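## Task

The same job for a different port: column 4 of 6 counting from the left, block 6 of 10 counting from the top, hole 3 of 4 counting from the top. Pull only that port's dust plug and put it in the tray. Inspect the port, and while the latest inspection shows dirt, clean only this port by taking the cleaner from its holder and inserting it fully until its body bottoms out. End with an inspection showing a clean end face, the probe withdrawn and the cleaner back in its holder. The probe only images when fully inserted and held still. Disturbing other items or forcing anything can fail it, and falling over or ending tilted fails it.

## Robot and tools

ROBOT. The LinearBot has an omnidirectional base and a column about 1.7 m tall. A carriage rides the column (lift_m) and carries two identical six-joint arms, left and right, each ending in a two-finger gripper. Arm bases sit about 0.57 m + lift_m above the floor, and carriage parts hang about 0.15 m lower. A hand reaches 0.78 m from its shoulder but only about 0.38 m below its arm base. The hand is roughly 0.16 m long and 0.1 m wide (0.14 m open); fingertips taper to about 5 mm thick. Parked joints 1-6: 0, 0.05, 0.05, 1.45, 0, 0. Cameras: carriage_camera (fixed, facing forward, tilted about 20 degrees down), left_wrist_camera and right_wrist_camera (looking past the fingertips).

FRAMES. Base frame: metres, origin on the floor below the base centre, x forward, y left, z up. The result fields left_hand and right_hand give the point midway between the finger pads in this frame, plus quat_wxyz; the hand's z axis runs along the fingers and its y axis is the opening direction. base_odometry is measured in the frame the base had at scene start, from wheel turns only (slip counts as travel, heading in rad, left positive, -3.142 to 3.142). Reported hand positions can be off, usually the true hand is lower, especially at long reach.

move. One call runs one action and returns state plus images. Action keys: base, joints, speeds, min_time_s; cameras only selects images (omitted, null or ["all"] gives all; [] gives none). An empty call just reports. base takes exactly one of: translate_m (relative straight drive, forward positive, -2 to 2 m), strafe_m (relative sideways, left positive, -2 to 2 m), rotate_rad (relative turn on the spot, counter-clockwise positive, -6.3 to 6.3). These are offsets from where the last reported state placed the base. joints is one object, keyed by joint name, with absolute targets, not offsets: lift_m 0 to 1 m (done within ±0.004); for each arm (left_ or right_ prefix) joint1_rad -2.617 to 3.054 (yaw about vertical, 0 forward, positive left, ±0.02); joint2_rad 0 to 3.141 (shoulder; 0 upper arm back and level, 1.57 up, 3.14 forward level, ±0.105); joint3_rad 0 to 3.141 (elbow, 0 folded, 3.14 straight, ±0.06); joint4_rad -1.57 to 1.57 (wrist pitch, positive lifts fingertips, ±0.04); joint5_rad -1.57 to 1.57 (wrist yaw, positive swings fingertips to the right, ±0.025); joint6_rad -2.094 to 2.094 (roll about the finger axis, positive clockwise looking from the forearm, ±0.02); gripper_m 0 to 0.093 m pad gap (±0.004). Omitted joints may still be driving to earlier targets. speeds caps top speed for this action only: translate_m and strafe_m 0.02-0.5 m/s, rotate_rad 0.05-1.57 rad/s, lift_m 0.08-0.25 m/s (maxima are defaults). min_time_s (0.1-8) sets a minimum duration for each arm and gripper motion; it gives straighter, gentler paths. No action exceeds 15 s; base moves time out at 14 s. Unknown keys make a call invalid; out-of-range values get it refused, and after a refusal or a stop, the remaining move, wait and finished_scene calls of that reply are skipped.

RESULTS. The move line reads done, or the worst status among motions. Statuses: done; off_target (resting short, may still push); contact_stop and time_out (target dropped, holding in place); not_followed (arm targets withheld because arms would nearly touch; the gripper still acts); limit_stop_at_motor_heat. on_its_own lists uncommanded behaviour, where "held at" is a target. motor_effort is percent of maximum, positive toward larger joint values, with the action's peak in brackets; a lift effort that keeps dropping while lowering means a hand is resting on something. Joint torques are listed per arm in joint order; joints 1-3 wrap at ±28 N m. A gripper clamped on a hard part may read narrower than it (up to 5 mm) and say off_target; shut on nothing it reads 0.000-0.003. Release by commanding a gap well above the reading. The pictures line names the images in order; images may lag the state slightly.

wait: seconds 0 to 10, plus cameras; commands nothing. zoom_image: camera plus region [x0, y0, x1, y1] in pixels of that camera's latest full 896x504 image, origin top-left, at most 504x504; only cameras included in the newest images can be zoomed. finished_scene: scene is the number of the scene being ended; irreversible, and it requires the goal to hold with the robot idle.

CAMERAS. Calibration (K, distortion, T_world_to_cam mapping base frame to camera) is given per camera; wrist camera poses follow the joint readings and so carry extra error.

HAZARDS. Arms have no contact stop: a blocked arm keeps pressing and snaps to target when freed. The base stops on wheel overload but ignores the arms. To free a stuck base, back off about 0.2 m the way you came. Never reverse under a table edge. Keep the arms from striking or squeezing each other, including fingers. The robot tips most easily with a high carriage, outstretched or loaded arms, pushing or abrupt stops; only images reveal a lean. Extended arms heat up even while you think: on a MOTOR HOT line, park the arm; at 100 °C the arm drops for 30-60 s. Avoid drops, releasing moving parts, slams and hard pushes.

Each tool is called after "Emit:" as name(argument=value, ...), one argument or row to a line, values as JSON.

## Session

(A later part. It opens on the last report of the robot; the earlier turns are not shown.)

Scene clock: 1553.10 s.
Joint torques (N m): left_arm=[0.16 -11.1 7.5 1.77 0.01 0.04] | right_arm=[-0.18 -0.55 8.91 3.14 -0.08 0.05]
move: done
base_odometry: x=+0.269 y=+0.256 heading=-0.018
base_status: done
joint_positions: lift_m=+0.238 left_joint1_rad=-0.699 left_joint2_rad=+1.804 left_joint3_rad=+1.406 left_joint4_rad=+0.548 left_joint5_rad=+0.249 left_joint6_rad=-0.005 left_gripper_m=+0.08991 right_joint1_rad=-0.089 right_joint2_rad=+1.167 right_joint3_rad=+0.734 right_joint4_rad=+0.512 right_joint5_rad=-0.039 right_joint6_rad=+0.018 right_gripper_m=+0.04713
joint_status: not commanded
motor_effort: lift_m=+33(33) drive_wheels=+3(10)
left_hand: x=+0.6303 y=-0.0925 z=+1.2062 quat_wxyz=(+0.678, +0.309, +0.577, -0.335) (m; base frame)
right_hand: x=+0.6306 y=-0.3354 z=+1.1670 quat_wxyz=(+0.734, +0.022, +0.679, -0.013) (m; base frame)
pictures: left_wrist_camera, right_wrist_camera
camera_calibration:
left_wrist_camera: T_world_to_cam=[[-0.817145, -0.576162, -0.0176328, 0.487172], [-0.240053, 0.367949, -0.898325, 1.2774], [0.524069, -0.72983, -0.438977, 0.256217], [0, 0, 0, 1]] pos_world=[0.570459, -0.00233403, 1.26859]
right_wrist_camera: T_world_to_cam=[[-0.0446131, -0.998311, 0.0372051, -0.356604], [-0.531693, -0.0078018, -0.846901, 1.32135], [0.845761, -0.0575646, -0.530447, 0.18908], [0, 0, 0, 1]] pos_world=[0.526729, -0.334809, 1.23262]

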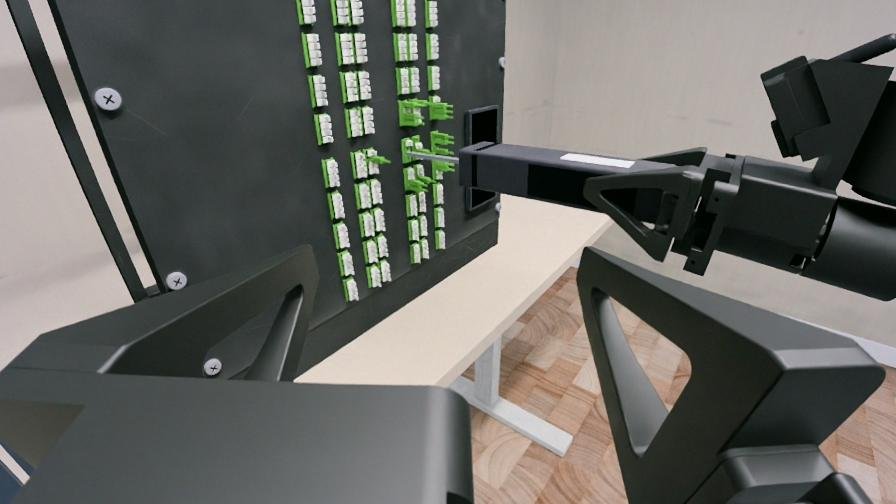

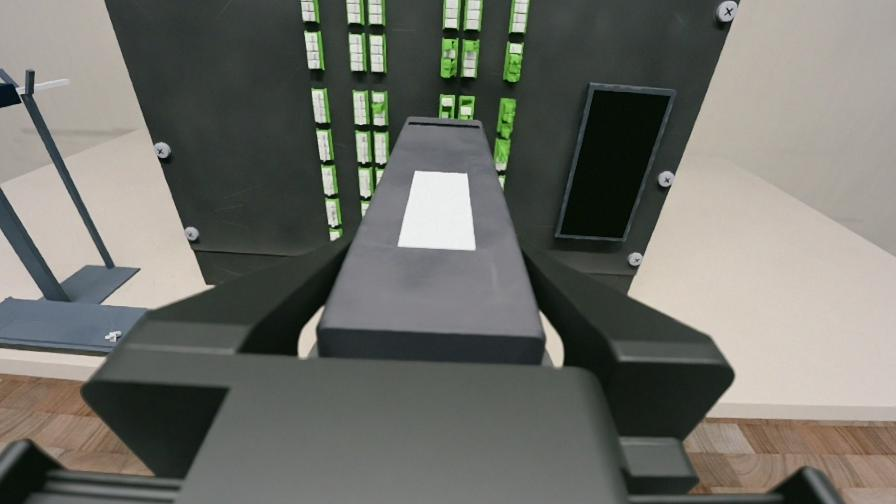

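Emit:
move(
  base={"translate_m":-0.014},
  speeds={"translate_m":0.02},
  cameras=[],
)

Emit:
move(
  joints={"right_gripper_m":0.0525,"lift_m":0.236},
  min_time_s=3,
  speeds={"lift_m":0.08},
  cameras=["left_wrist_camera","right_wrist_camera"],
)

Emit:
zoom_image(
  camera="left_wrist_camera",
  region=[370, 120, 480, 200],
)

Scene clock: 1561.43 s.
Joint torques (N m): left_arm=[-0.1 -10.89 7.57 1.76 -0.05 0.01] | right_arm=[-0.17 -5.86 8.14 2.42 -0.09 0.05]
move: done
base_odometry: x=+0.255 y=+0.256 heading=-0.018
base_status: done
joint_positions: lift_m=+0.238 left_joint1_rad=-0.700 left_joint2_rad=+1.804 left_joint3_rad=+1.406 left_joint4_rad=+0.548 left_joint5_rad=+0.249 left_joint6_rad=-0.005 left_gripper_m=+0.08991 right_joint1_rad=-0.089 right_joint2_rad=+1.225 right_joint3_rad=+0.743 right_joint4_rad=+0.575 right_joint5_rad=-0.038 right_joint6_rad=+0.018 right_gripper_m=+0.04713
joint_status: not commanded
motor_effort: lift_m=+33(33) drive_wheels=+3(5)
left_hand: x=+0.6301 y=-0.0926 z=+1.2062 quat_wxyz=(+0.678, +0.309, +0.577, -0.336) (m; base frame)
right_hand: x=+0.6417 y=-0.3365 z=+1.1644 quat_wxyz=(+0.739, +0.022, +0.673, -0.014) (m; base frame)
pictures: none
No camera images: "cameras" was empty.

Scene clock: 1564.73 s.
Joint torques (N m): left_arm=[0.05 -10.84 7.58 1.79 -0.02 0.02] | right_arm=[-0.18 -5.85 8.08 2.43 -0.07 0.05]
move: done
base_odometry: x=+0.255 y=+0.256 heading=-0.018
base_status: not commanded
joint_positions: lift_m=+0.236 left_joint1_rad=-0.700 left_joint2_rad=+1.804 left_joint3_rad=+1.406 left_joint4_rad=+0.547 left_joint5_rad=+0.249 left_joint6_rad=-0.005 left_gripper_m=+0.08991 right_joint1_rad=-0.089 right_joint2_rad=+1.225 right_joint3_rad=+0.744 right_joint4_rad=+0.575 right_joint5_rad=-0.039 right_joint6_rad=+0.018 right_gripper_m=+0.05239
joint_status: all done
motor_effort: lift_m=+34(35) drive_wheels=+3(3)
left_hand: x=+0.6302 y=-0.0927 z=+1.2039 quat_wxyz=(+0.678, +0.309, +0.577, -0.335) (m; base frame)
right_hand: x=+0.6417 y=-0.3363 z=+1.1628 quat_wxyz=(+0.740, +0.022, +0.673, -0.013) (m; base frame)
pictures: left_wrist_camera, right_wrist_camera
camera_calibration:
left_wrist_camera: T_world_to_cam=[[-0.817356, -0.575872, -0.017341, 0.486688], [-0.240703, 0.368675, -0.897854, 1.27525], [0.523441, -0.729692, -0.439953, 0.256748], [0, 0, 0, 1]] pos_world=[0.570361, -0.00253622, 1.26639]
right_wrist_camera: T_world_to_cam=[[-0.0444564, -0.998292, 0.0379039, -0.357674], [-0.518022, -0.00940642, -0.855316, 1.32413], [0.854211, -0.0576593, -0.516719, 0.155995], [0, 0, 0, 1]] pos_world=[0.536775, -0.335613, 1.22671]

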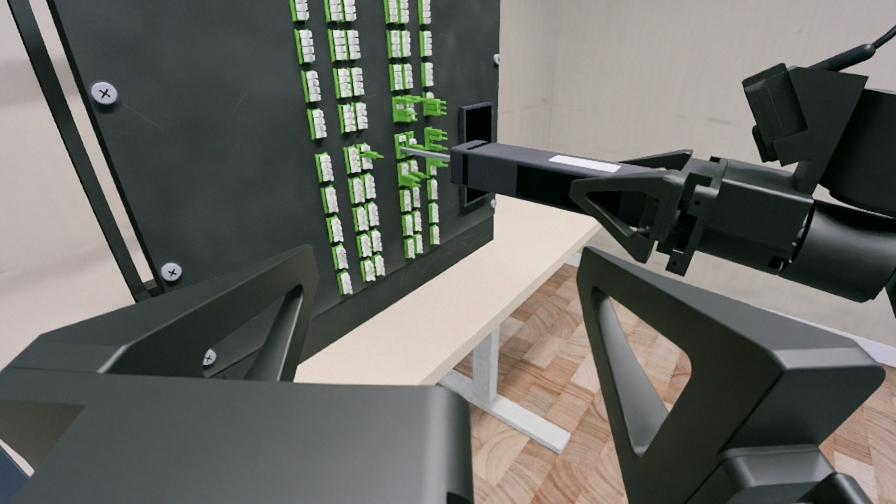

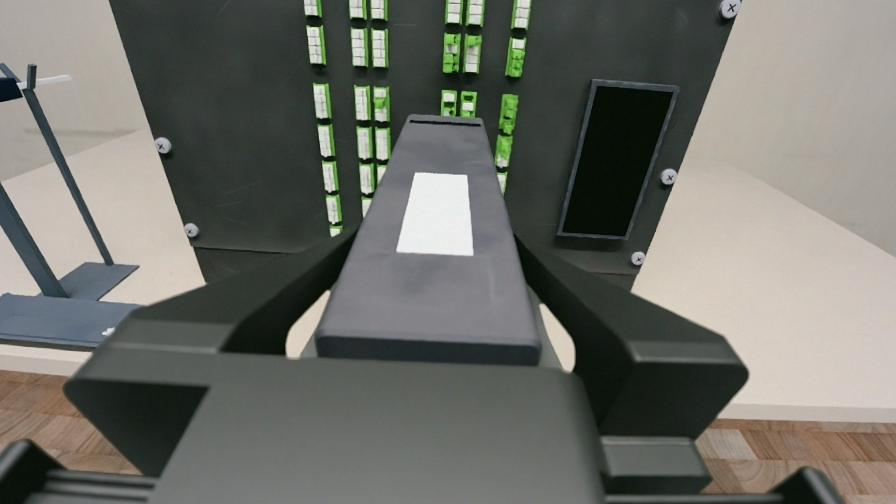

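Scaled by 4.582 from the camera's 896x504 image, which has a finer 1280x720 frame.

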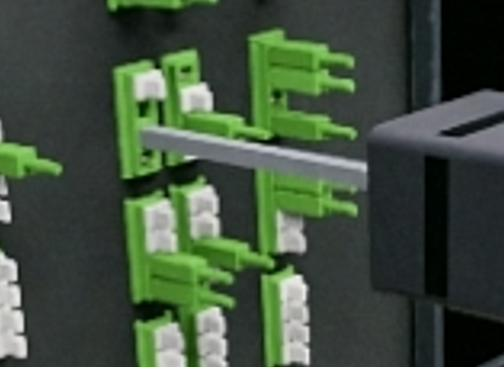

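Emit:
move(
  joints={"right_joint4_rad":0.53,"lift_m":0.236},
  min_time_s=2,
  cameras=["right_wrist_camera"],
)

Scene clock: 1571.37 s.
Joint torques (N m): left_arm=[0.02 -10.91 7.6 1.8 -0.01 -0.01] | right_arm=[-0.17 -5.87 8.09 2.2 -0.07 0.05]
move: done
base_odometry: x=+0.255 y=+0.256 heading=-0.018
base_status: not commanded
joint_positions: lift_m=+0.236 left_joint1_rad=-0.700 left_joint2_rad=+1.804 left_joint3_rad=+1.406 left_joint4_rad=+0.547 left_joint5_rad=+0.249 left_joint6_rad=-0.005 left_gripper_m=+0.08991 right_joint1_rad=-0.089 right_joint2_rad=+1.225 right_joint3_rad=+0.744 right_joint4_rad=+0.530 right_joint5_rad=-0.039 right_joint6_rad=+0.018 right_gripper_m=+0.05240
joint_status: all done
motor_effort: lift_m=+34(34) drive_wheels=+3(3)
left_hand: x=+0.6302 y=-0.0927 z=+1.2039 quat_wxyz=(+0.678, +0.309, +0.577, -0.335) (m; base frame)
right_hand: x=+0.6425 y=-0.3364 z=+1.1518 quat_wxyz=(+0.724, +0.023, +0.689, -0.012) (m; base frame)
pictures: right_wrist_camera
camera_calibration:
right_wrist_camera: T_world_to_cam=[[-0.0428226, -0.998436, 0.035942, -0.356195], [-0.555553, -0.00610359, -0.831459, 1.31286], [0.830378, -0.0555728, -0.554423, 0.209129], [0, 0, 0, 1]] pos_world=[0.540456, -0.336003, 1.22034]

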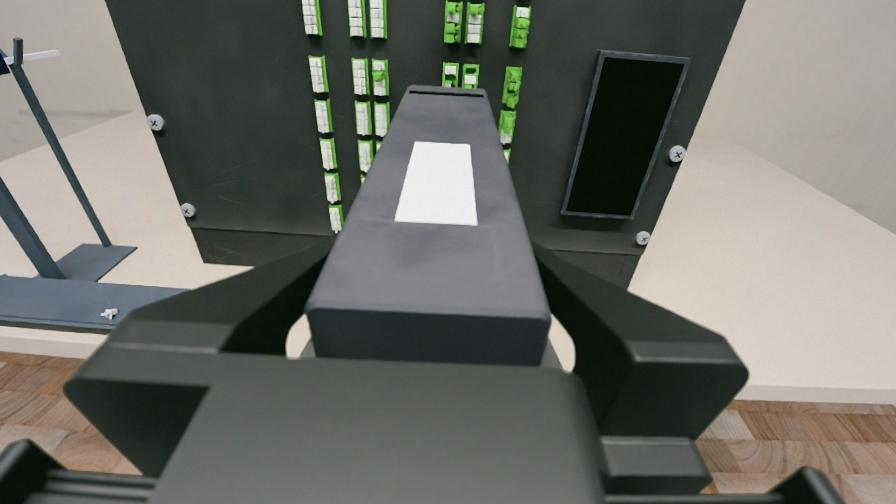

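Emit:
move(
  joints={"lift_m":0.241},
  speeds={"lift_m":0.08},
  cameras=["left_wrist_camera","right_wrist_camera"],
)

Emit:
zoom_image(
  camera="left_wrist_camera",
  region=[370, 60, 874, 340],
)

Scene clock: 1579.80 s.
Joint torques (N m): left_arm=[0.16 -11.11 7.57 1.76 -0.02 0.04] | right_arm=[-0.16 -5.55 8.08 2.28 -0.07 0.05]
move: done
base_odometry: x=+0.255 y=+0.256 heading=-0.019
base_status: not commanded
joint_positions: lift_m=+0.241 left_joint1_rad=-0.700 left_joint2_rad=+1.804 left_joint3_rad=+1.406 left_joint4_rad=+0.550 left_joint5_rad=+0.249 left_joint6_rad=-0.005 left_gripper_m=+0.08991 right_joint1_rad=-0.089 right_joint2_rad=+1.220 right_joint3_rad=+0.744 right_joint4_rad=+0.522 right_joint5_rad=-0.039 right_joint6_rad=+0.018 right_gripper_m=+0.05240
joint_status: all done
motor_effort: lift_m=+33(40) drive_wheels=+3(3)
left_hand: x=+0.6300 y=-0.0925 z=+1.2098 quat_wxyz=(+0.679, +0.308, +0.576, -0.336) (m; base frame)
right_hand: x=+0.6418 y=-0.3363 z=+1.1566 quat_wxyz=(+0.723, +0.023, +0.690, -0.012) (m; base frame)
pictures: left_wrist_camera, right_wrist_camera
camera_calibration:
left_wrist_camera: T_world_to_cam=[[-0.817348, -0.575857, -0.0182114, 0.487814], [-0.238323, 0.366705, -0.899294, 1.28057], [0.524543, -0.730696, -0.436965, 0.255162], [0, 0, 0, 1]] pos_world=[0.570059, -0.0022341, 1.27199]
right_wrist_camera: T_world_to_cam=[[-0.042675, -0.998449, 0.0357555, -0.356154], [-0.559022, -0.00579884, -0.829133, 1.31609], [0.828054, -0.0553713, -0.557907, 0.217953], [0, 0, 0, 1]] pos_world=[0.540044, -0.335902, 1.22554]

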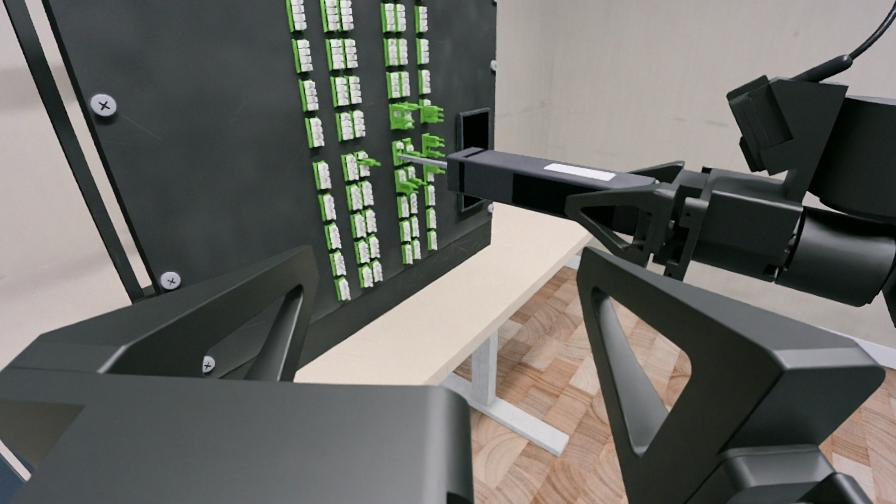

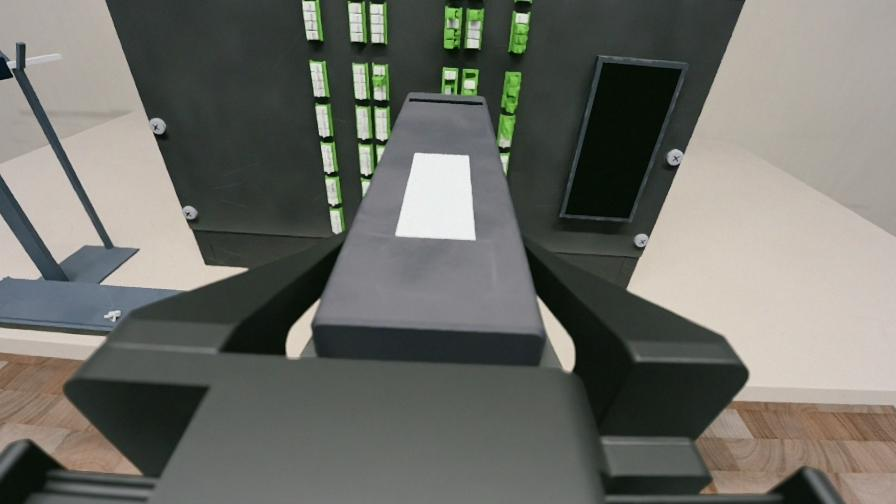

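Scaled by 1.000.

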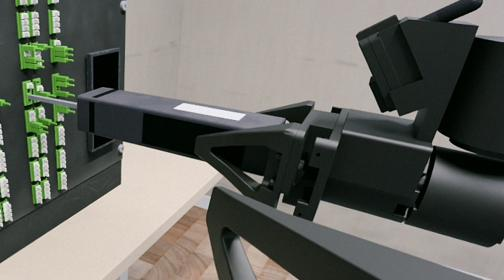

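Emit:
move(
  base={"translate_m":0.008},
  speeds={"translate_m":0.02},
  cameras=["right_wrist_camera"],
)

Scene clock: 1590.50 s.
Joint torques (N m): left_arm=[0.13 -10.84 7.42 1.76 0.02 0.03] | right_arm=[-0.18 -5.44 8.08 2.28 -0.07 0.05]
move: done
base_odometry: x=+0.263 y=+0.256 heading=-0.018
base_status: done
joint_positions: lift_m=+0.241 left_joint1_rad=-0.700 left_joint2_rad=+1.804 left_joint3_rad=+1.406 left_joint4_rad=+0.550 left_joint5_rad=+0.249 left_joint6_rad=-0.005 left_gripper_m=+0.08991 right_joint1_rad=-0.089 right_joint2_rad=+1.220 right_joint3_rad=+0.744 right_joint4_rad=+0.521 right_joint5_rad=-0.039 right_joint6_rad=+0.018 right_gripper_m=+0.05240
joint_status: not commanded
motor_effort: lift_m=+33(33) drive_wheels=-1(11)
left_hand: x=+0.6297 y=-0.0928 z=+1.2098 quat_wxyz=(+0.678, +0.309, +0.576, -0.336) (m; base frame)
right_hand: x=+0.6416 y=-0.3363 z=+1.1568 quat_wxyz=(+0.723, +0.023, +0.690, -0.012) (m; base frame)
pictures: right_wrist_camera
camera_calibration:
right_wrist_camera: T_world_to_cam=[[-0.042688, -0.998449, 0.0357402, -0.356144], [-0.558722, -0.00579889, -0.829335, 1.31623], [0.828256, -0.0553715, -0.557608, 0.217754], [0, 0, 0, 1]] pos_world=[0.539845, -0.335902, 1.22574]

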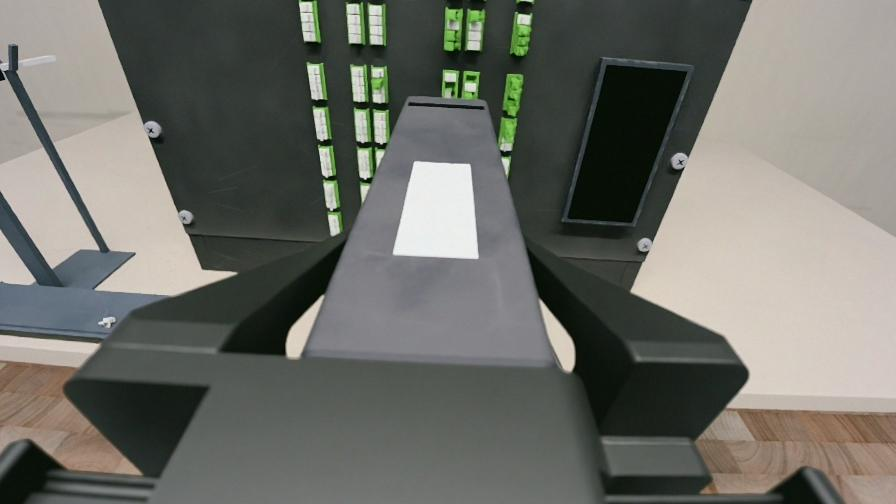

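Emit:
move(
  joints={"right_gripper_m":0.030},
  min_time_s=6,
  cameras=[],
)

Emit:
move(
  joints={"right_joint4_rad":0.60},
  min_time_s=2,
  cameras=["left_wrist_camera","right_wrist_camera"],
)

Emit:
zoom_image(
  camera="left_wrist_camera",
  region=[370, 120, 480, 200],
)

Emit:
zoom_image(
  camera="right_wrist_camera",
  region=[425, 50, 465, 110],
)

Scene clock: 1600.77 s.
Joint torques (N m): left_arm=[0.08 -10.89 7.5 1.76 -0.03 0] | right_arm=[-0.18 -5.41 8.08 2.28 -0.07 0.05]
move: off_target
base_odometry: x=+0.263 y=+0.256 heading=-0.018
base_status: not commanded
joint_positions: lift_m=+0.241 left_joint1_rad=-0.700 left_joint2_rad=+1.804 left_joint3_rad=+1.406 left_joint4_rad=+0.550 left_joint5_rad=+0.249 left_joint6_rad=-0.005 left_gripper_m=+0.08991 right_joint1_rad=-0.089 right_joint2_rad=+1.220 right_joint3_rad=+0.744 right_joint4_rad=+0.521 right_joint5_rad=-0.039 right_joint6_rad=+0.018 right_gripper_m=+0.04720
joint_status: right_gripper_m off_target (ended at +0.04722, target +0.03000)
motor_effort: lift_m=+33(33) drive_wheels=-1(1)
left_hand: x=+0.6297 y=-0.0928 z=+1.2098 quat_wxyz=(+0.678, +0.309, +0.576, -0.336) (m; base frame)
right_hand: x=+0.6416 y=-0.3363 z=+1.1568 quat_wxyz=(+0.723, +0.023, +0.690, -0.012) (m; base frame)
pictures: none
No camera images: "cameras" was empty.

Scene clock: 1603.07 s.
Joint torques (N m): left_arm=[0.2 -10.91 7.43 1.75 0.01 0.01] | right_arm=[-0.18 -5.42 8.08 3 -0.07 0.05]
move: off_target
base_odometry: x=+0.263 y=+0.256 heading=-0.018
base_status: not commanded
joint_positions: lift_m=+0.241 left_joint1_rad=-0.700 left_joint2_rad=+1.804 left_joint3_rad=+1.406 left_joint4_rad=+0.550 left_joint5_rad=+0.249 left_joint6_rad=-0.005 left_gripper_m=+0.08991 right_joint1_rad=-0.089 right_joint2_rad=+1.220 right_joint3_rad=+0.744 right_joint4_rad=+0.526 right_joint5_rad=-0.039 right_joint6_rad=+0.018 right_gripper_m=+0.04719
joint_status: right_joint4_rad off_target (ended at +0.526, target +0.600)
motor_effort: lift_m=+33(33) drive_wheels=-1(1)
left_hand: x=+0.6297 y=-0.0928 z=+1.2098 quat_wxyz=(+0.678, +0.309, +0.576, -0.336) (m; base frame)
right_hand: x=+0.6416 y=-0.3363 z=+1.1579 quat_wxyz=(+0.725, +0.023, +0.689, -0.012) (m; base frame)
pictures: left_wrist_camera, right_wrist_camera
camera_calibration:
left_wrist_camera: T_world_to_cam=[[-0.817769, -0.575257, -0.0182551, 0.487776], [-0.238017, 0.366895, -0.899297, 1.28046], [0.524025, -0.731072, -0.436956, 0.255326], [0, 0, 0, 1]] pos_world=[0.569862, -0.00253717, 1.27199]
right_wrist_camera: T_world_to_cam=[[-0.0428493, -0.998436, 0.0359018, -0.356285], [-0.554906, -0.00609856, -0.831891, 1.31753], [0.830809, -0.0555681, -0.553777, 0.212183], [0, 0, 0, 1]] pos_world=[0.539558, -0.335903, 1.22634]

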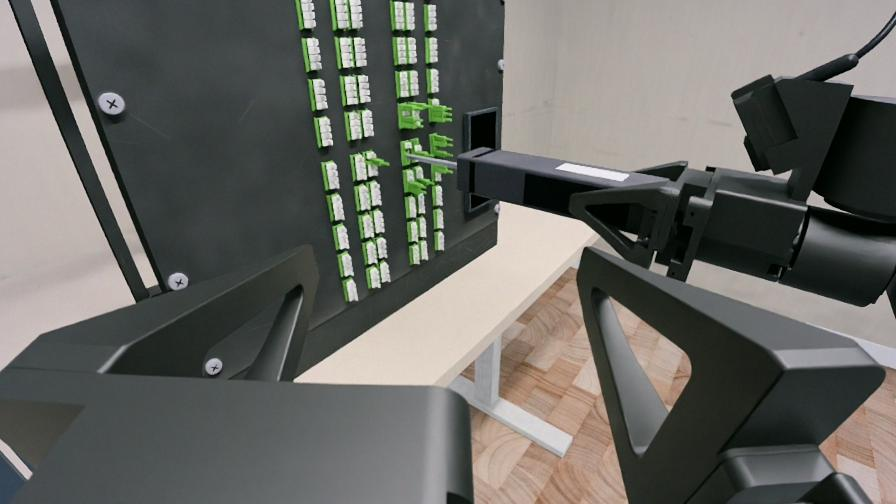

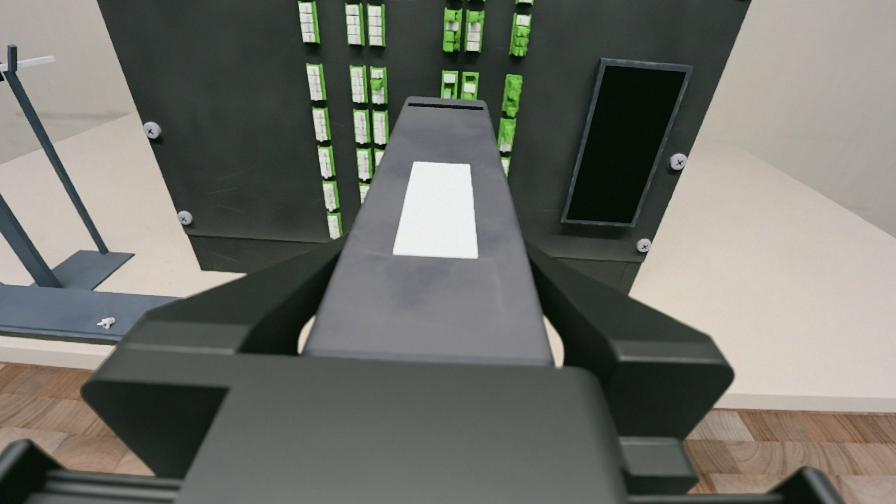

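Scaled by 4.582 from the camera's 896x504 image, which has a finer 1280x720 frame.

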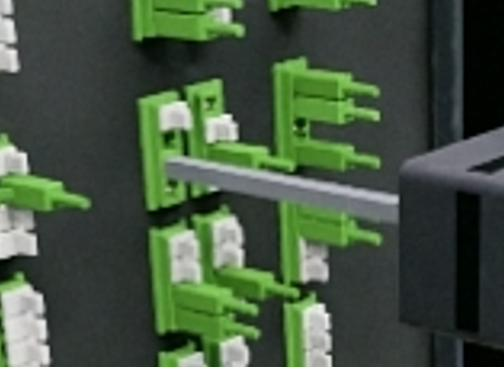

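Scaled by 8.400 from the camera's 896x504 image, which has a finer 1280x720 frame.

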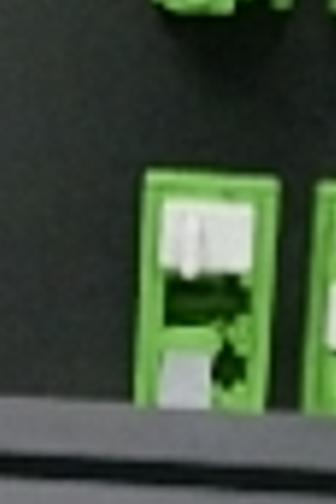

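Emit:
move(
  base={"translate_m":-0.006},
  speeds={"translate_m":0.02},
  cameras=[],
)

Emit:
move(
  base={"translate_m":-0.006},
  speeds={"translate_m":0.02},
  cameras=["left_wrist_camera","right_wrist_camera"],
)

Emit:
zoom_image(
  camera="left_wrist_camera",
  region=[370, 120, 480, 200],
)

Emit:
zoom_image(
  camera="right_wrist_camera",
  region=[425, 50, 465, 110],
)

Scene clock: 1608.83 s.
Joint torques (N m): left_arm=[0.03 -11.02 7.39 1.78 -0.02 0.01] | right_arm=[-0.18 -7.61 7.36 2.76 -0.07 0.04]
move: done
base_odometry: x=+0.257 y=+0.256 heading=-0.018
base_status: done
joint_positions: lift_m=+0.241 left_joint1_rad=-0.700 left_joint2_rad=+1.804 left_joint3_rad=+1.406 left_joint4_rad=+0.550 left_joint5_rad=+0.249 left_joint6_rad=-0.005 left_gripper_m=+0.08991 right_joint1_rad=-0.089 right_joint2_rad=+1.243 right_joint3_rad=+0.753 right_joint4_rad=+0.547 right_joint5_rad=-0.039 right_joint6_rad=+0.018 right_gripper_m=+0.04717
joint_status: not commanded
motor_effort: lift_m=+33(33) drive_wheels=+2(7)
left_hand: x=+0.6297 y=-0.0928 z=+1.2098 quat_wxyz=(+0.678, +0.309, +0.576, -0.336) (m; base frame)
right_hand: x=+0.6464 y=-0.3367 z=+1.1578 quat_wxyz=(+0.727, +0.023, +0.686, -0.012) (m; base frame)
pictures: none
No camera images: "cameras" was empty.

Scene clock: 1609.60 s.
Joint torques (N m): left_arm=[0.02 -10.88 7.56 1.7 -0.02 0.04] | right_arm=[-0.21 -9.48 6.24 2.69 -0.05 0.05]
move: done
base_odometry: x=+0.251 y=+0.256 heading=-0.019
base_status: done
joint_positions: lift_m=+0.241 left_joint1_rad=-0.700 left_joint2_rad=+1.804 left_joint3_rad=+1.406 left_joint4_rad=+0.549 left_joint5_rad=+0.249 left_joint6_rad=-0.005 left_gripper_m=+0.08991 right_joint1_rad=-0.089 right_joint2_rad=+1.264 right_joint3_rad=+0.768 right_joint4_rad=+0.554 right_joint5_rad=-0.041 right_joint6_rad=+0.018 right_gripper_m=+0.04715
joint_status: not commanded
motor_effort: lift_m=+33(33) drive_wheels=+4(7)
left_hand: x=+0.6297 y=-0.0929 z=+1.2097 quat_wxyz=(+0.678, +0.309, +0.576, -0.336) (m; base frame)
right_hand: x=+0.6513 y=-0.3367 z=+1.1581 quat_wxyz=(+0.727, +0.022, +0.686, -0.012) (m; base frame)
pictures: left_wrist_camera, right_wrist_camera
camera_calibration:
left_wrist_camera: T_world_to_cam=[[-0.817783, -0.575247, -0.0179627, 0.48741], [-0.23863, 0.367312, -0.898965, 1.2803], [0.523725, -0.730871, -0.437652, 0.256338], [0, 0, 0, 1]] pos_world=[0.569863, -0.00253768, 1.27189]
right_wrist_camera: T_world_to_cam=[[-0.0411976, -0.998491, 0.036302, -0.357894], [-0.549551, -0.00769904, -0.835424, 1.32317], [0.834444, -0.0543673, -0.548405, 0.196087], [0, 0, 0, 1]] pos_world=[0.548781, -0.336506, 1.22593]

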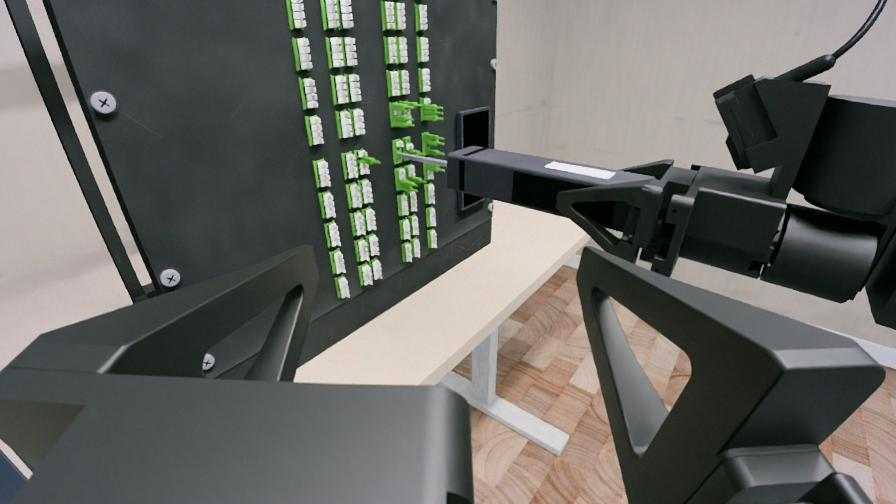

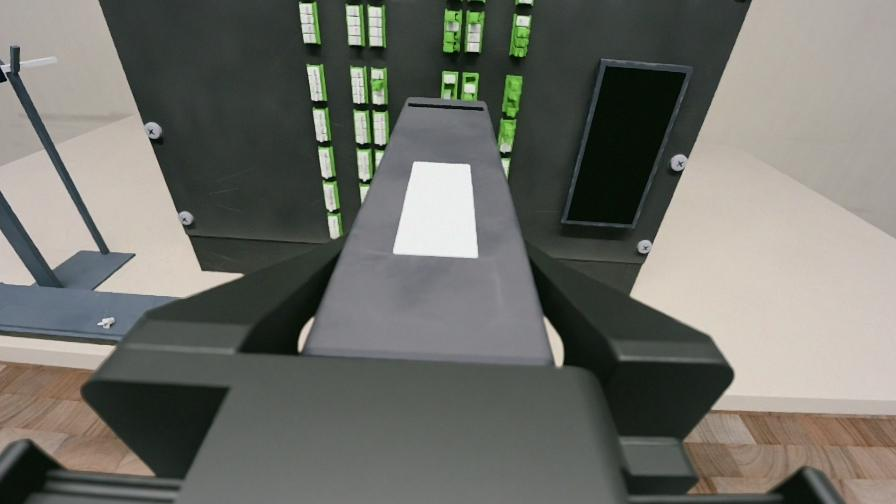

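Scaled by 4.582 from the camera's 896x504 image, which has a finer 1280x720 frame.

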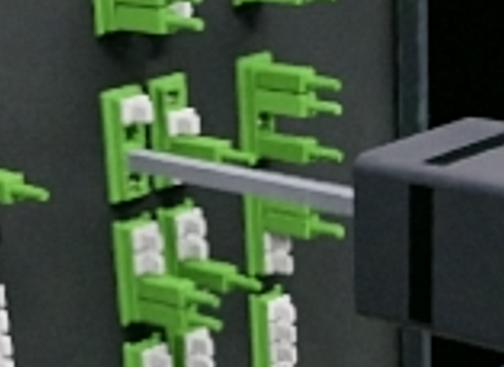

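Scaled by 8.400 from the camera's 896x504 image, which has a finer 1280x720 frame.

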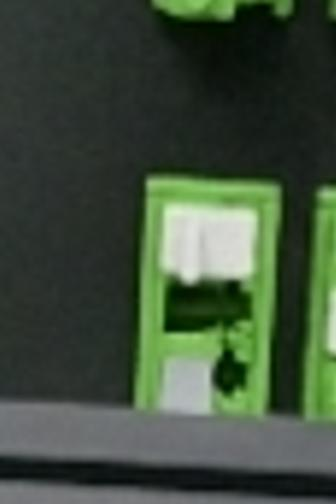

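Emit:
move(
  joints={"right_joint5_rad":-0.14,"right_joint1_rad":-0.115},
  min_time_s=2,
  cameras=["left_wrist_camera","right_wrist_camera"],
)

Emit:
zoom_image(
  camera="right_wrist_camera",
  region=[425, 50, 465, 110],
)

Scene clock: 1621.97 s.
Joint torques (N m): left_arm=[0.13 -10.69 7.45 1.74 0 0] | right_arm=[-0.92 -9.51 6.22 2.69 -0.73 0.04]
move: off_target
base_odometry: x=+0.251 y=+0.256 heading=-0.019
base_status: not commanded
joint_positions: lift_m=+0.241 left_joint1_rad=-0.700 left_joint2_rad=+1.804 left_joint3_rad=+1.406 left_joint4_rad=+0.549 left_joint5_rad=+0.249 left_joint6_rad=-0.005 left_gripper_m=+0.08991 right_joint1_rad=-0.103 right_joint2_rad=+1.264 right_joint3_rad=+0.768 right_joint4_rad=+0.554 right_joint5_rad=-0.070 right_joint6_rad=+0.018 right_gripper_m=+0.04715
joint_status: right_joint5_rad off_target (ended at -0.070, target -0.140); the others done
motor_effort: lift_m=+33(33) drive_wheels=+4(4)
left_hand: x=+0.6297 y=-0.0929 z=+1.2097 quat_wxyz=(+0.678, +0.309, +0.576, -0.336) (m; base frame)
right_hand: x=+0.6511 y=-0.3376 z=+1.1581 quat_wxyz=(+0.727, +0.016, +0.687, -0.007) (m; base frame)
pictures: left_wrist_camera, right_wrist_camera
camera_calibration:
left_wrist_camera: T_world_to_cam=[[-0.817783, -0.575247, -0.0179627, 0.48741], [-0.23863, 0.367312, -0.898965, 1.2803], [0.523725, -0.730871, -0.437652, 0.256338], [0, 0, 0, 1]] pos_world=[0.569863, -0.00253768, 1.27189]
right_wrist_camera: T_world_to_cam=[[-0.0259527, -0.998942, 0.0379565, -0.37076], [-0.549533, -0.0174612, -0.83529, 1.31959], [0.835069, -0.0425364, -0.548499, 0.199871], [0, 0, 0, 1]] pos_world=[0.548629, -0.338824, 1.22594]

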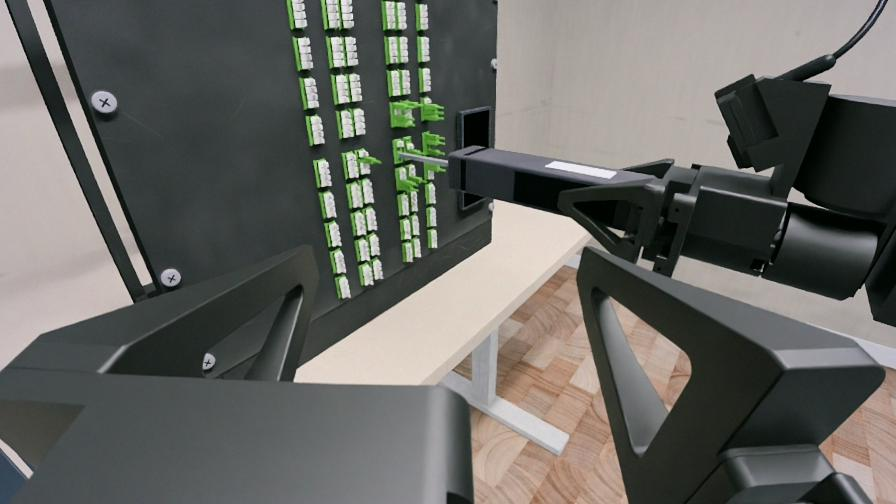

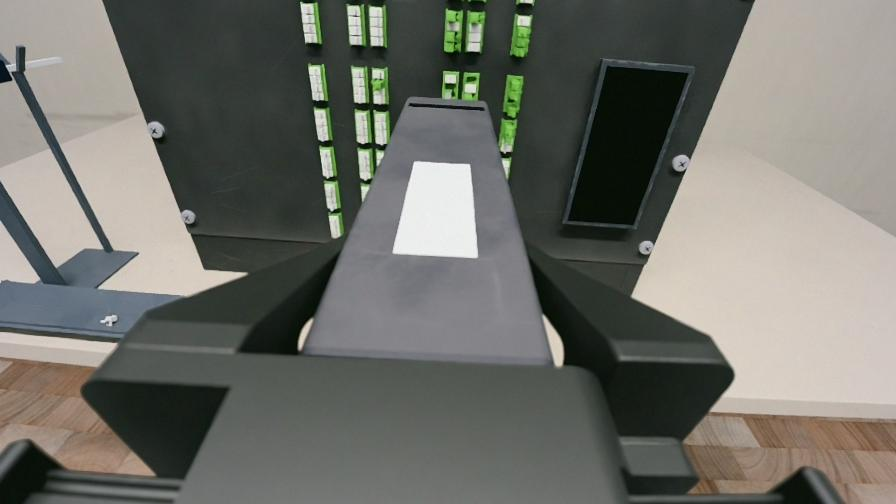

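Scaled by 8.400 from the camera's 896x504 image, which has a finer 1280x720 frame.

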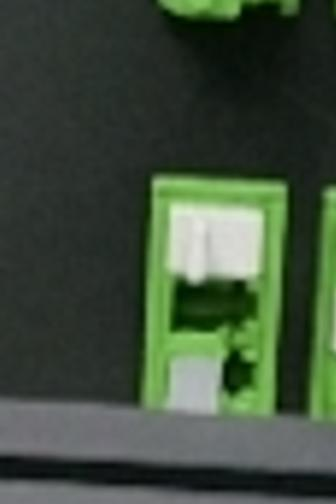

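Emit:
move(
  base={"strafe_m":-0.006},
  speeds={"strafe_m":0.02},
  cameras=[],
)

Emit:
move(
  base={"strafe_m":-0.006},
  speeds={"strafe_m":0.02},
  cameras=["left_wrist_camera","right_wrist_camera"],
)

Emit:
zoom_image(
  camera="right_wrist_camera",
  region=[425, 50, 465, 110],
)

Scene clock: 1626.47 s.
Joint torques (N m): left_arm=[0.32 -10.86 7.36 1.73 0 0.02] | right_arm=[-0.88 -9.4 6.22 2.71 -0.58 0.05]
move: done
base_odometry: x=+0.251 y=+0.250 heading=-0.018
base_status: done
joint_positions: lift_m=+0.241 left_joint1_rad=-0.701 left_joint2_rad=+1.804 left_joint3_rad=+1.406 left_joint4_rad=+0.549 left_joint5_rad=+0.249 left_joint6_rad=-0.005 left_gripper_m=+0.08991 right_joint1_rad=-0.103 right_joint2_rad=+1.263 right_joint3_rad=+0.768 right_joint4_rad=+0.551 right_joint5_rad=-0.082 right_joint6_rad=+0.018 right_gripper_m=+0.04715
joint_status: not commanded
motor_effort: lift_m=+33(33) drive_wheels=-5(10)
left_hand: x=+0.6296 y=-0.0930 z=+1.2097 quat_wxyz=(+0.678, +0.309, +0.576, -0.336) (m; base frame)
right_hand: x=+0.6509 y=-0.3356 z=+1.1580 quat_wxyz=(+0.727, +0.012, +0.687, -0.003) (m; base frame)
pictures: none
No camera images: "cameras" was empty.

Scene clock: 1627.33 s.
Joint torques (N m): left_arm=[0.12 -10.84 7.51 1.77 -0.03 0.03] | right_arm=[-1.13 -8.84 6.26 2.79 -0.53 0.05]
move: done
base_odometry: x=+0.251 y=+0.244 heading=-0.017
base_status: done
joint_positions: lift_m=+0.241 left_joint1_rad=-0.701 left_joint2_rad=+1.804 left_joint3_rad=+1.406 left_joint4_rad=+0.548 left_joint5_rad=+0.249 left_joint6_rad=-0.005 left_gripper_m=+0.08991 right_joint1_rad=-0.100 right_joint2_rad=+1.257 right_joint3_rad=+0.768 right_joint4_rad=+0.543 right_joint5_rad=-0.089 right_joint6_rad=+0.018 right_gripper_m=+0.04715
joint_status: not commanded
motor_effort: lift_m=+33(33) drive_wheels=-5(7)
left_hand: x=+0.6295 y=-0.0931 z=+1.2094 quat_wxyz=(+0.678, +0.309, +0.576, -0.336) (m; base frame)
right_hand: x=+0.6499 y=-0.3331 z=+1.1584 quat_wxyz=(+0.726, +0.008, +0.688, +0.001) (m; base frame)
pictures: left_wrist_camera, right_wrist_camera
camera_calibration:
left_wrist_camera: T_world_to_cam=[[-0.818224, -0.574623, -0.0178099, 0.487296], [-0.239052, 0.368241, -0.898472, 1.27994], [0.522841, -0.730894, -0.438669, 0.257867], [0, 0, 0, 1]] pos_world=[0.569867, -0.00284169, 1.27179]
right_wrist_camera: T_world_to_cam=[[-0.00411663, -0.999242, 0.0387149, -0.38142], [-0.551936, -0.0300135, -0.833346, 1.31433], [0.833877, -0.0247987, -0.551394, 0.21126], [0, 0, 0, 1]] pos_world=[0.54769, -0.336444, 1.22654]

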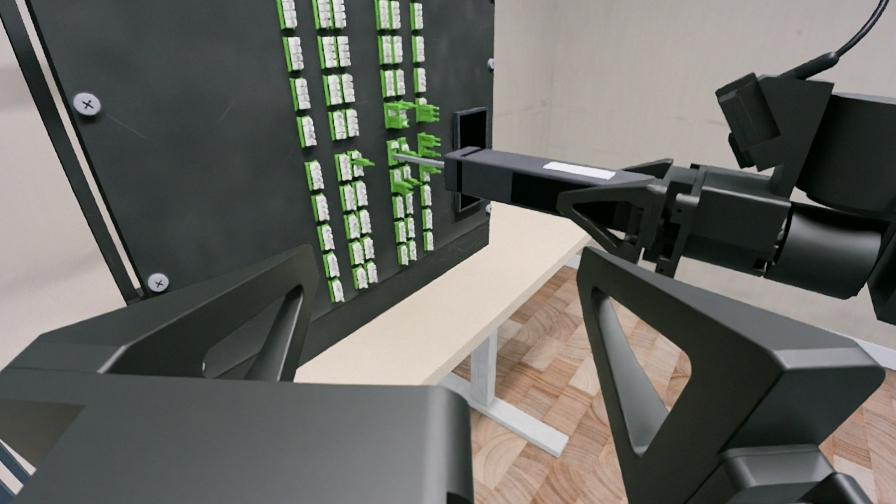

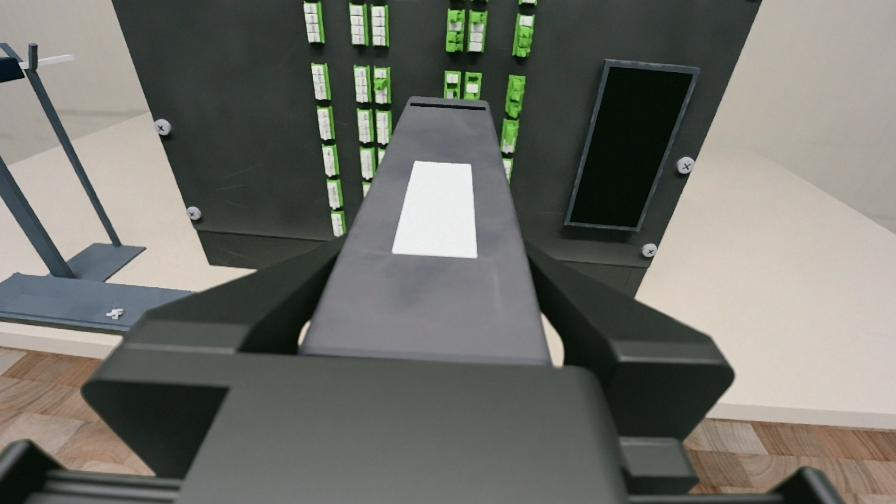

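Scaled by 8.400 from the camera's 896x504 image, which has a finer 1280x720 frame.

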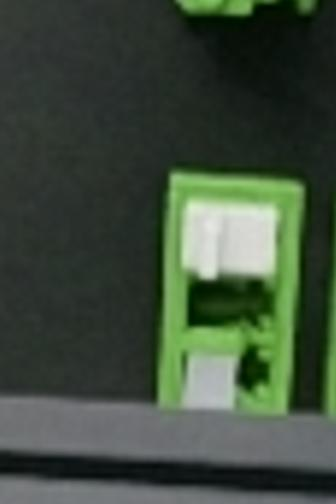

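Emit:
move(
  base={"translate_m":-0.006},
  speeds={"translate_m":0.02},
  cameras=[],
)

Emit:
move(
  joints={"lift_m":0.237},
  speeds={"lift_m":0.08},
  cameras=[],
)

Emit:
move(
  joints={"lift_m":0.245},
  speeds={"lift_m":0.08},
  cameras=["left_wrist_camera","right_wrist_camera"],
)

Emit:
zoom_image(
  camera="right_wrist_camera",
  region=[425, 50, 465, 110],
)

Scene clock: 1635.17 s.
Joint torques (N m): left_arm=[0.17 -10.95 7.53 1.77 -0.01 0.02] | right_arm=[-1.17 -10.26 5.75 2.65 -0.54 0.05]
move: done
base_odometry: x=+0.245 y=+0.244 heading=-0.016
base_status: done
joint_positions: lift_m=+0.241 left_joint1_rad=-0.701 left_joint2_rad=+1.804 left_joint3_rad=+1.406 left_joint4_rad=+0.548 left_joint5_rad=+0.249 left_joint6_rad=-0.005 left_gripper_m=+0.08991 right_joint1_rad=-0.100 right_joint2_rad=+1.273 right_joint3_rad=+0.773 right_joint4_rad=+0.557 right_joint5_rad=-0.091 right_joint6_rad=+0.018 right_gripper_m=+0.04715
joint_status: not commanded
motor_effort: lift_m=+33(33) drive_wheels=-9(15)
left_hand: x=+0.6295 y=-0.0931 z=+1.2094 quat_wxyz=(+0.678, +0.309, +0.576, -0.336) (m; base frame)
right_hand: x=+0.6532 y=-0.3330 z=+1.1581 quat_wxyz=(+0.727, +0.007, +0.687, +0.001) (m; base frame)
pictures: none
No camera images: "cameras" was empty.

Scene clock: 1635.63 s.
Joint torques (N m): left_arm=[-0.02 -11.02 7.54 1.8 -0.03 0] | right_arm=[-1.2 -10.35 5.56 2.54 -0.51 0.05]
move: done
base_odometry: x=+0.245 y=+0.244 heading=-0.016
base_status: not commanded
joint_positions: lift_m=+0.237 left_joint1_rad=-0.701 left_joint2_rad=+1.804 left_joint3_rad=+1.406 left_joint4_rad=+0.546 left_joint5_rad=+0.249 left_joint6_rad=-0.005 left_gripper_m=+0.08991 right_joint1_rad=-0.100 right_joint2_rad=+1.273 right_joint3_rad=+0.776 right_joint4_rad=+0.567 right_joint5_rad=-0.091 right_joint6_rad=+0.018 right_gripper_m=+0.04715
joint_status: all done
motor_effort: lift_m=+34(34) drive_wheels=-9(9)
left_hand: x=+0.6297 y=-0.0932 z=+1.2047 quat_wxyz=(+0.677, +0.309, +0.577, -0.336) (m; base frame)
right_hand: x=+0.6532 y=-0.3329 z=+1.1576 quat_wxyz=(+0.731, +0.007, +0.682, +0.001) (m; base frame)
pictures: none
No camera images: "cameras" was empty.

Scene clock: 1636.13 s.
Joint torques (N m): left_arm=[0.14 -10.95 7.61 1.78 -0.03 0] | right_arm=[-1.18 -10.35 5.56 2.78 -0.51 0.05]
move: done
base_odometry: x=+0.245 y=+0.244 heading=-0.017
base_status: not commanded
joint_positions: lift_m=+0.245 left_joint1_rad=-0.701 left_joint2_rad=+1.803 left_joint3_rad=+1.406 left_joint4_rad=+0.550 left_joint5_rad=+0.249 left_joint6_rad=-0.005 left_gripper_m=+0.08991 right_joint1_rad=-0.100 right_joint2_rad=+1.273 right_joint3_rad=+0.776 right_joint4_rad=+0.546 right_joint5_rad=-0.093 right_joint6_rad=+0.018 right_gripper_m=+0.04715
joint_status: all done
motor_effort: lift_m=+33(43) drive_wheels=-8(9)
left_hand: x=+0.6294 y=-0.0929 z=+1.2142 quat_wxyz=(+0.678, +0.309, +0.576, -0.336) (m; base frame)
right_hand: x=+0.6535 y=-0.3326 z=+1.1604 quat_wxyz=(+0.724, +0.007, +0.690, +0.002) (m; base frame)
pictures: left_wrist_camera, right_wrist_camera
camera_calibration:
left_wrist_camera: T_world_to_cam=[[-0.818184, -0.574663, -0.0183523, 0.487972], [-0.237501, 0.36687, -0.899444, 1.28415], [0.52361, -0.731553, -0.43665, 0.257203], [0, 0, 0, 1]] pos_world=[0.569565, -0.00253997, 1.27629]
right_wrist_camera: T_world_to_cam=[[0.000243455, -0.99926, 0.0384657, -0.383612], [-0.556192, -0.0321024, -0.830434, 1.31677], [0.831054, -0.0211921, -0.555788, 0.217532], [0, 0, 0, 1]] pos_world=[0.55169, -0.336447, 1.22915]

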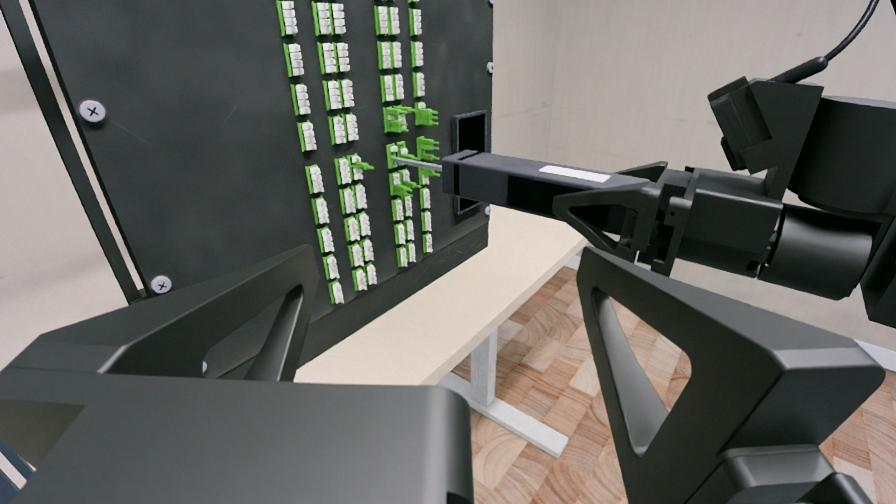

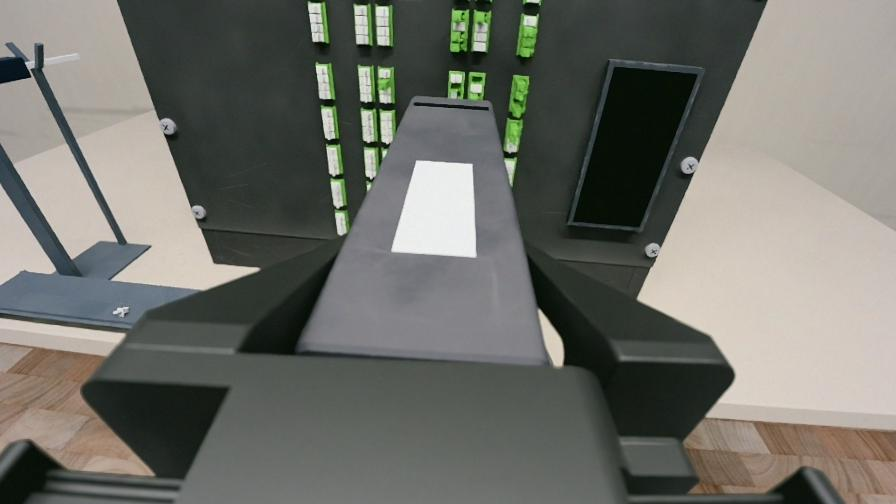

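Scaled by 8.400 from the camera's 896x504 image, which has a finer 1280x720 frame.

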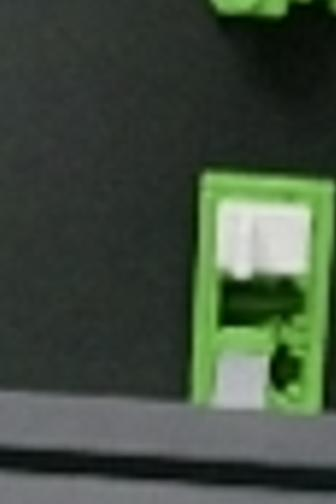

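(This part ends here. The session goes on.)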